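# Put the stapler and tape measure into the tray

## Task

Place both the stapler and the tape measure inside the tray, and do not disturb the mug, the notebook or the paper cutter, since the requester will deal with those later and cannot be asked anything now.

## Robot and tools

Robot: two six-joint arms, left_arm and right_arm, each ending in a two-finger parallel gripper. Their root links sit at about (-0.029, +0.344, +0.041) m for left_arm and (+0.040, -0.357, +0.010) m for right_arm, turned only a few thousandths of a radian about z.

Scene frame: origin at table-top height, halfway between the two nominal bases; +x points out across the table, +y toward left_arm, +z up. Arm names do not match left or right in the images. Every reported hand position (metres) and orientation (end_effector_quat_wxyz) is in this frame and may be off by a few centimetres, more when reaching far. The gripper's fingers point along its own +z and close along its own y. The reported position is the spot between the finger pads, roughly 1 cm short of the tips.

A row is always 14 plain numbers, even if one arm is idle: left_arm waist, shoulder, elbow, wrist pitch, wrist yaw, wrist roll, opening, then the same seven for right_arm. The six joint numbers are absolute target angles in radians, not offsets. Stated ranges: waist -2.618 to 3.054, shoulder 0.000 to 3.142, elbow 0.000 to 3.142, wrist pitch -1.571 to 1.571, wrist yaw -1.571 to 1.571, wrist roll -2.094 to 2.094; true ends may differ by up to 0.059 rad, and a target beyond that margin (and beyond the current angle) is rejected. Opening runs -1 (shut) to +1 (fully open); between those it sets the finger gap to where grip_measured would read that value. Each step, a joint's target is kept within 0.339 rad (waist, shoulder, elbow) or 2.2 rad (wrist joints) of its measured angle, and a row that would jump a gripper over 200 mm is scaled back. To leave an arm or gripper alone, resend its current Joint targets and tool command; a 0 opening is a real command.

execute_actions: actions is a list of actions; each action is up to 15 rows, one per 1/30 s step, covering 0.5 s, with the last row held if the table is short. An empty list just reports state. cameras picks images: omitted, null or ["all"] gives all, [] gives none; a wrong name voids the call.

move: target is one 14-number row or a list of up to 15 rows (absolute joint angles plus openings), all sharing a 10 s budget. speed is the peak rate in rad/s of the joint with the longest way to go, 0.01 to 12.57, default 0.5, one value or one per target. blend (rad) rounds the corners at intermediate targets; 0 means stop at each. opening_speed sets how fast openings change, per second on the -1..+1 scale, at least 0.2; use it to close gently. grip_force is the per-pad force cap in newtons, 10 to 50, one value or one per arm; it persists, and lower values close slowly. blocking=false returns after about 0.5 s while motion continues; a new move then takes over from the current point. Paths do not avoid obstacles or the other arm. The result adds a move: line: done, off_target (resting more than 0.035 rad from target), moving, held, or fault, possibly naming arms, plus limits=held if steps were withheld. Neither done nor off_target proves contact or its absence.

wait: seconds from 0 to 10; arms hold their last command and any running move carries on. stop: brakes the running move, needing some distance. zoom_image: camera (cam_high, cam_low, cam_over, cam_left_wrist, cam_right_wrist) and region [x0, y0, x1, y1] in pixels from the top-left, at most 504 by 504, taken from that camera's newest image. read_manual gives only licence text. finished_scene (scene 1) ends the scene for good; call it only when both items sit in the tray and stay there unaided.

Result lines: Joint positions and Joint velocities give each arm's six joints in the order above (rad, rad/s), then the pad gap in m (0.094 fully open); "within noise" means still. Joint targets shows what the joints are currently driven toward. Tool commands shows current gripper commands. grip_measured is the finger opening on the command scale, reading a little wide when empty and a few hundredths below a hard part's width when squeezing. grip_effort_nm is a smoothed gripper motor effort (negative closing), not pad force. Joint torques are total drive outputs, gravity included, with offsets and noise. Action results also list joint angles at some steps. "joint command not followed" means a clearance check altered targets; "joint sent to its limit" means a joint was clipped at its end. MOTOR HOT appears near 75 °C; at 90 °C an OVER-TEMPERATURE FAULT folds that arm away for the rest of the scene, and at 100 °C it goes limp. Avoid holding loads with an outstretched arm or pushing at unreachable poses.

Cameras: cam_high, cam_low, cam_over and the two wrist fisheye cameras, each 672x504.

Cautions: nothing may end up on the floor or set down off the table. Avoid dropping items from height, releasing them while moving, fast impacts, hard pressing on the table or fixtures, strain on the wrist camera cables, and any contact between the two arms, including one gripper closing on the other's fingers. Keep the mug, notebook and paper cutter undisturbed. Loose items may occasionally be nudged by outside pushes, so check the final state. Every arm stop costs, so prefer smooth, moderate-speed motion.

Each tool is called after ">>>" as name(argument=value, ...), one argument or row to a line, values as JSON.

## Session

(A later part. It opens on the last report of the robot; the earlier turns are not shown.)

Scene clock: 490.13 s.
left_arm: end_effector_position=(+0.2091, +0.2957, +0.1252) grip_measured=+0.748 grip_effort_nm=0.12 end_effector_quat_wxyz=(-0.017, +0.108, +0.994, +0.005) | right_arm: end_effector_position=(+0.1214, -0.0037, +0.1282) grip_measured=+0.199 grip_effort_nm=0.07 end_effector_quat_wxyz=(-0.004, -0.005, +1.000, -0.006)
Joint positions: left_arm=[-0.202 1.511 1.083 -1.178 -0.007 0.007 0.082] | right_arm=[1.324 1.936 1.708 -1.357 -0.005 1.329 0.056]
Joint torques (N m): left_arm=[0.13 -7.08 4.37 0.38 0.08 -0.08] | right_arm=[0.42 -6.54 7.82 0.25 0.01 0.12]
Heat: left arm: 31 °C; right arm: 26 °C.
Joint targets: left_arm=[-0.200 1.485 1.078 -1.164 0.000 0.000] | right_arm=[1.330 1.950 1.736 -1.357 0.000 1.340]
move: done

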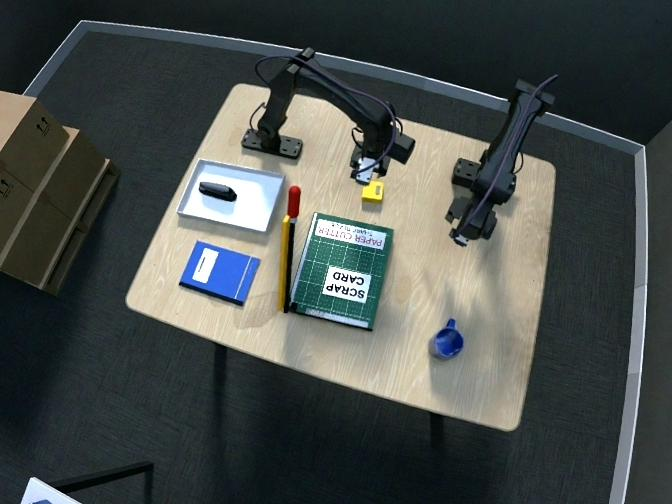

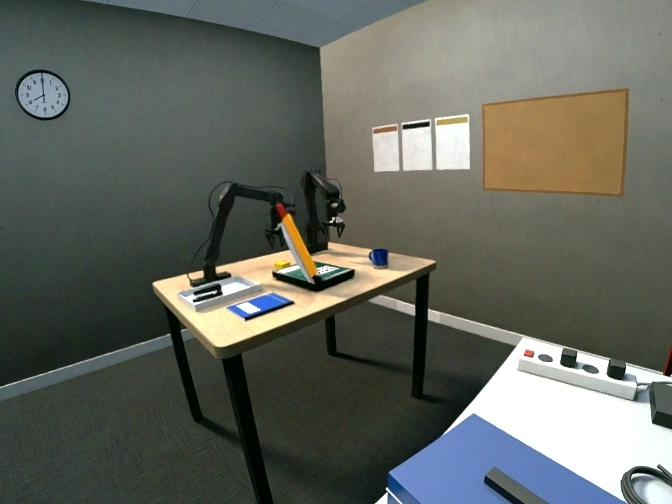

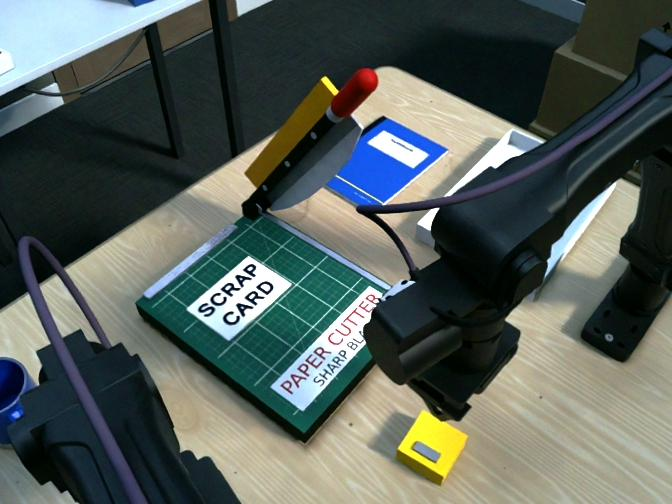

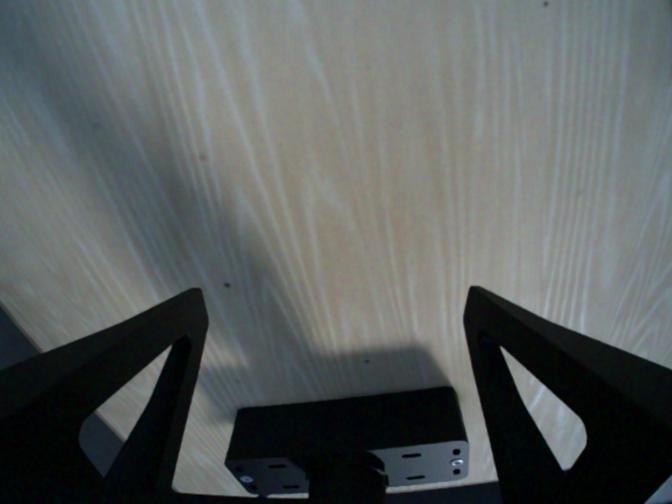

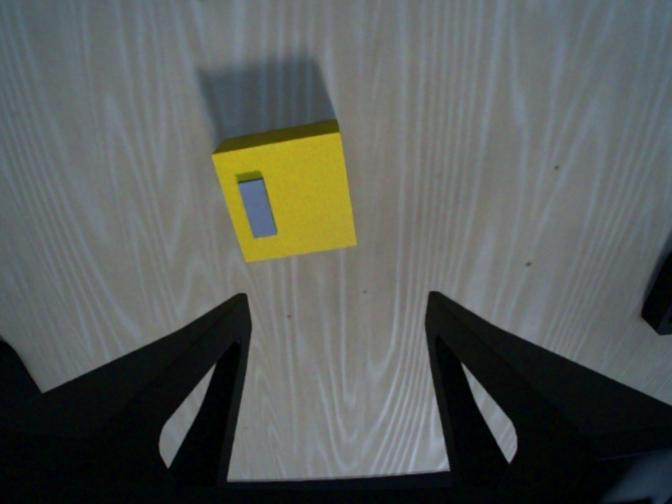

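>>> move(
  target=[
    [-0.2,1.485,1.078,-1.164,0,0,0.75,1.346,2.052,1.843,-1.362,0,1.19,0.75],
    [-0.2,1.485,1.078,-1.164,0,0,0.75,1.346,2.1134,1.541,-0.998,0,1.19,0.75],
    [-0.2,1.485,1.078,-1.164,0,0,0.75,1.346,2.1134,1.541,-0.998,0,1.19,0.1],
    [-0.2,1.485,1.078,-1.164,0,0,0.75,1.346,2.03,1.843,-1.362,0,1.19,0.1],
    [-0.2,1.485,1.078,-1.164,0,0,0.75,1.346,1.107,1.047,-1.511,0,1.19,0.1],
  ],
  speed=[0.3,0.3,0.5,0.4,0.7],
  blend=[0.01,0,0,0.06,0],
  opening_speed=1.2,
)

Scene clock: 524.63 s.
left_arm: end_effector_position=(+0.2091, +0.2957, +0.1252) grip_measured=+0.748 grip_effort_nm=0.13 end_effector_quat_wxyz=(-0.017, +0.108, +0.994, +0.005) | right_arm: end_effector_position=(+0.0708, -0.2068, +0.1600) grip_measured=+0.245 grip_effort_nm=-1.03 end_effector_quat_wxyz=(-0.002, -0.081, +0.997, +0.001)
Joint positions: left_arm=[-0.202 1.511 1.083 -1.178 -0.007 0.007 0.082] | right_arm=[1.34 1.121 1.055 -1.505 -0.005 1.193 0.058]
Joint torques (N m): left_arm=[0.02 -7.08 4.23 0.42 0.09 -0.1] | right_arm=[0.43 -2.56 4.75 0.23 0.01 -0.01]
Heat: left arm: 29 °C; right arm: 27 °C.
Joint targets: left_arm=[-0.200 1.485 1.078 -1.164 0.000 0.000] | right_arm=[1.346 1.107 1.047 -1.511 0.000 1.190]
move: done

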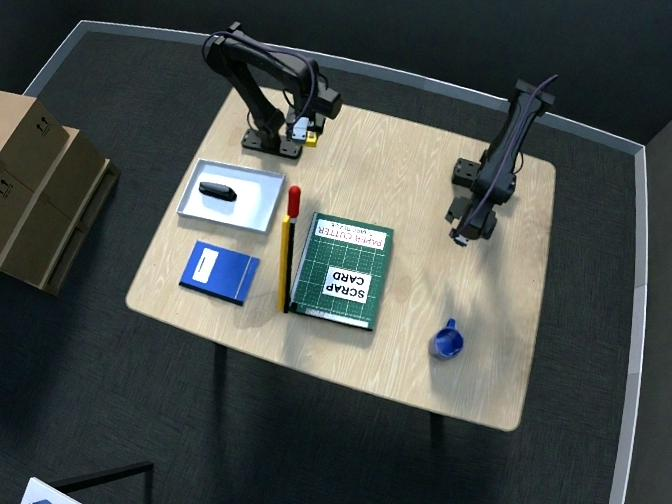

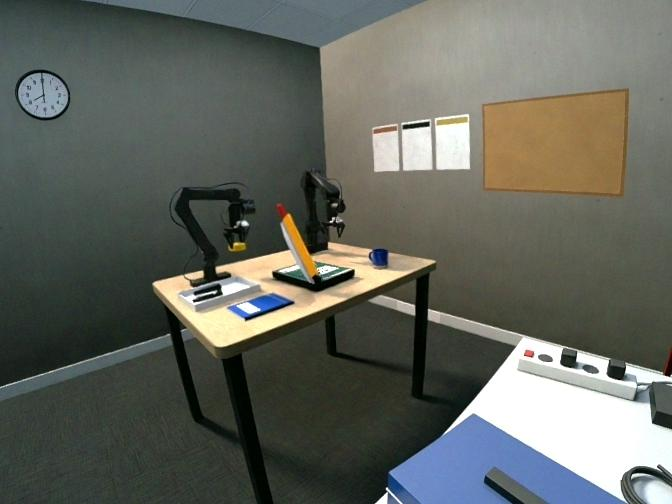

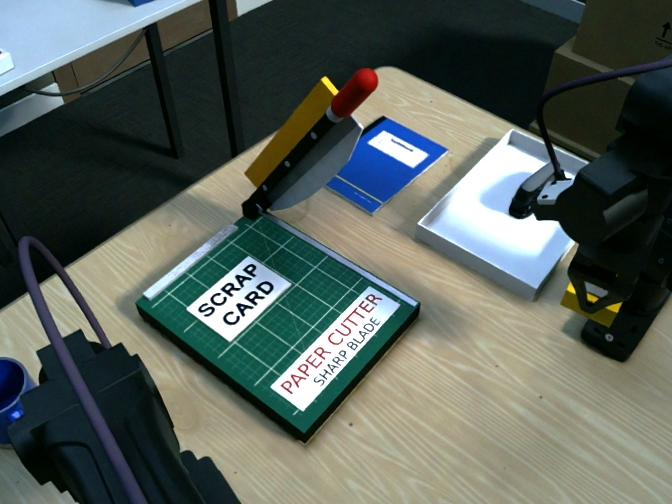

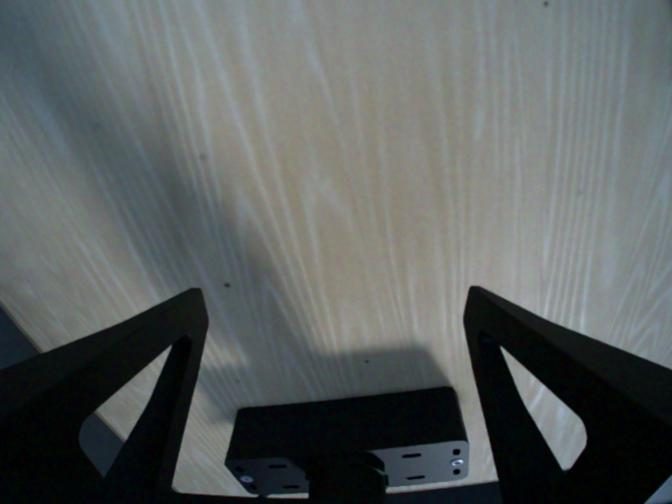

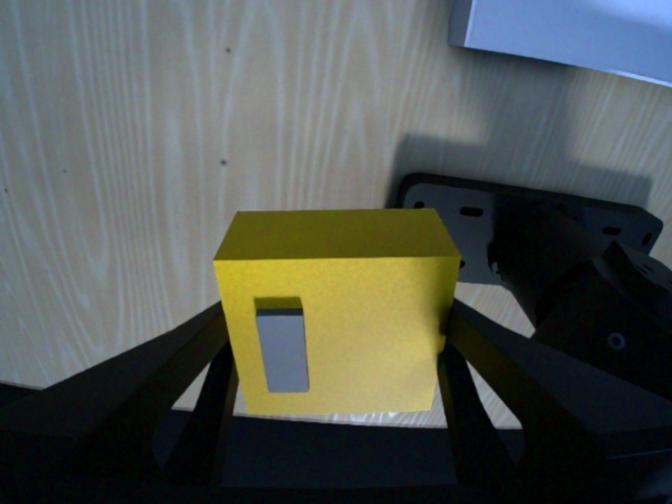

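>>> move(
  target=[
    [-0.2,1.485,1.078,-1.164,0,0,0.75,0.078,1.107,1.047,-1.511,0,1.65,0.1],
    [-0.2,1.485,1.078,-1.164,0,0,0.75,0.078,1.411,1.136,-1.296,0,1.65,0.1],
    [-0.2,1.485,1.078,-1.164,0,0,0.75,0.078,1.48,0.905,-0.99,0,1.65,0.1],
  ],
  speed=[0.9,0.5,0.3],
  blend=[0.08,0.05,0],
  cameras=["cam_high","cam_over","cam_right_wrist"],
)

Scene clock: 549.40 s.
left_arm: end_effector_position=(+0.2091, +0.2957, +0.1252) grip_measured=+0.748 grip_effort_nm=0.12 end_effector_quat_wxyz=(-0.017, +0.108, +0.994, +0.005) | right_arm: end_effector_position=(+0.2750, -0.3319, +0.0622) grip_measured=+0.245 grip_effort_nm=-1.03 end_effector_quat_wxyz=(+0.003, +0.696, +0.718, +0.008)
Joint positions: left_arm=[-0.202 1.511 1.083 -1.178 -0.007 0.007 0.082] | right_arm=[0.084 1.47 0.912 -0.997 -0.006 1.639 0.059]
Joint torques (N m): left_arm=[0.13 -6.98 4.31 0.42 0.1 -0.1] | right_arm=[-0.54 -3.25 4.74 0.41 0.03 0.12]
Heat: left arm: 28 °C; right arm: 27 °C.
Joint targets: left_arm=[-0.200 1.485 1.078 -1.164 0.000 0.000] | right_arm=[0.078 1.480 0.905 -0.990 0.000 1.650]
move: done
Images, in order (width x height): cam_high 672x504, cam_over 672x504, cam_right_wrist 672x504.

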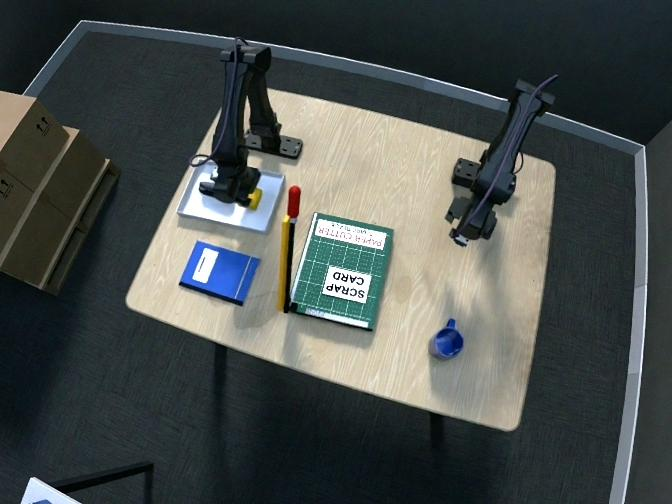

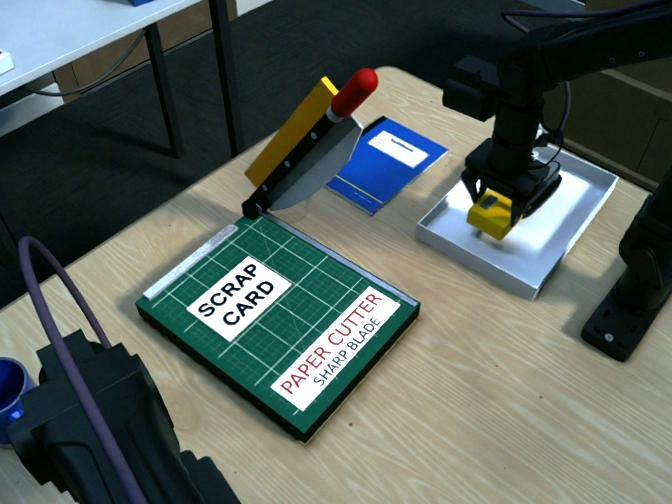

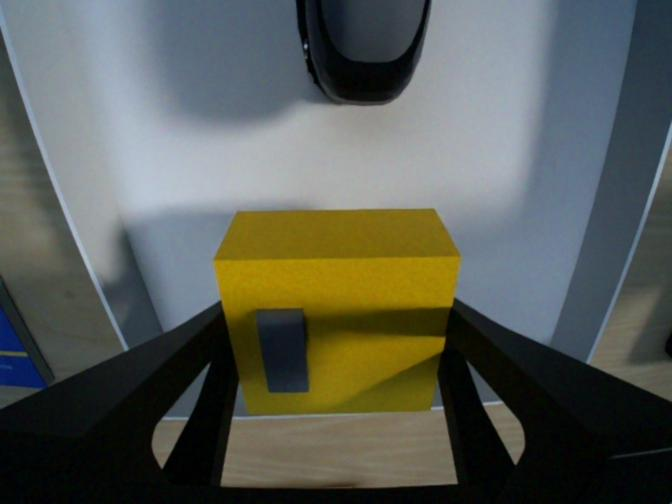

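>>> move(
  target=[
    [-0.2,1.485,1.078,-1.164,0,0,0.75,0.078,1.509,0.810,-0.872,0,1.65,0.1],
    [-0.2,1.485,1.078,-1.164,0,0,0.75,0.078,1.509,0.810,-0.872,0,1.65,0.55],
    [-0.2,1.485,1.078,-1.164,0,0,0.75,0.078,1.411,1.136,-1.296,0,1.65,0.55],
    [-0.2,1.485,1.078,-1.164,0,0,0.75,0.078,1.107,1.047,-1.511,0,1.65,0.55],
  ],
  speed=[0.1,0.5,0.5,0.7],
  blend=[0,0,0.08,0],
  opening_speed=1.2,
  cameras=["cam_high","cam_over","cam_low","cam_right_wrist"],
)

Scene clock: 587.13 s.
left_arm: end_effector_position=(+0.2091, +0.2957, +0.1252) grip_measured=+0.748 grip_effort_nm=0.13 end_effector_quat_wxyz=(-0.017, +0.108, +0.994, +0.005) | right_arm: end_effector_position=(+0.1959, -0.3397, +0.1616) grip_measured=+0.549 grip_effort_nm=0.08 end_effector_quat_wxyz=(+0.005, +0.697, +0.717, +0.010)
Joint positions: left_arm=[-0.202 1.511 1.083 -1.178 -0.007 0.007 0.082] | right_arm=[0.084 1.115 1.058 -1.492 -0.006 1.639 0.073]
Joint torques (N m): left_arm=[0.16 -7.06 4.11 0.39 0.09 -0.06] | right_arm=[-0.54 -2.13 4.53 0.13 0.03 0.11]
Heat: left arm: 28 °C; right arm: 26 °C.
Joint targets: left_arm=[-0.200 1.485 1.078 -1.164 0.000 0.000] | right_arm=[0.078 1.107 1.047 -1.511 0.000 1.650]
move: done
Images, in order (width x height): cam_high 672x504, cam_low 672x504, cam_over 672x504, cam_right_wrist 672x504.

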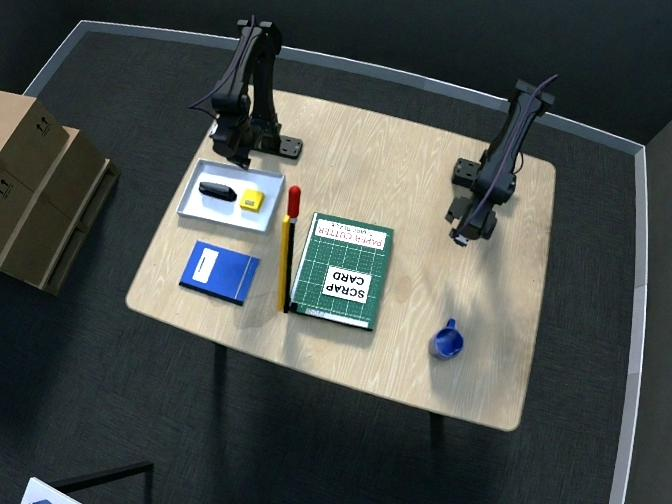

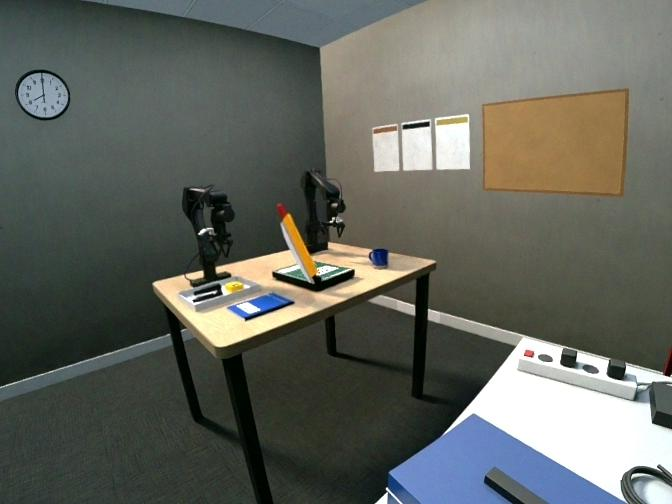

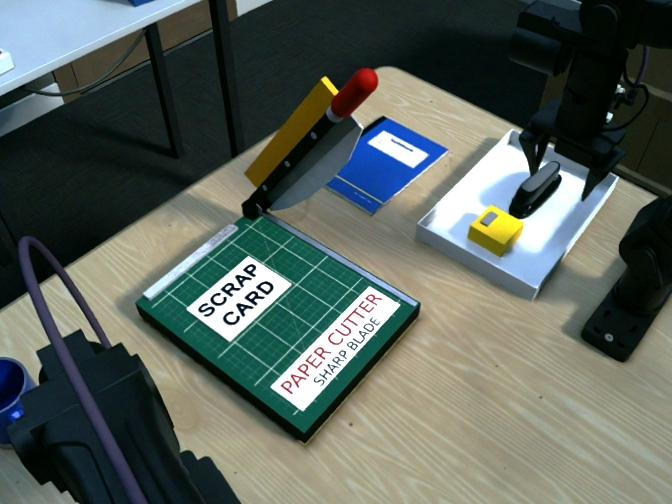

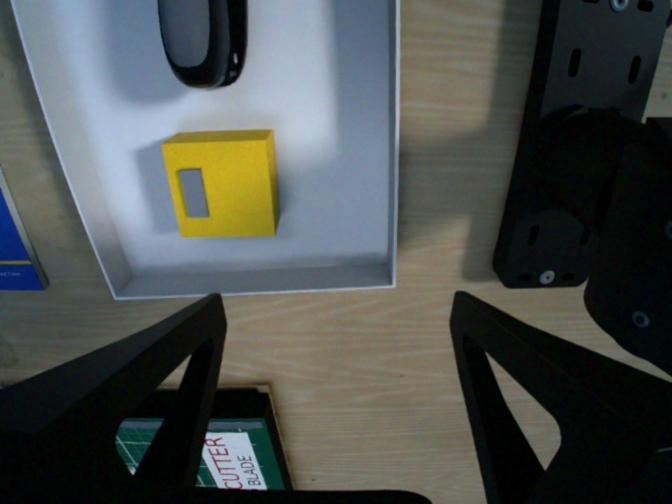

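Both items are in the tray and the robot is clear.

>>> finished_scene(
)

The scene is finished: the task was done.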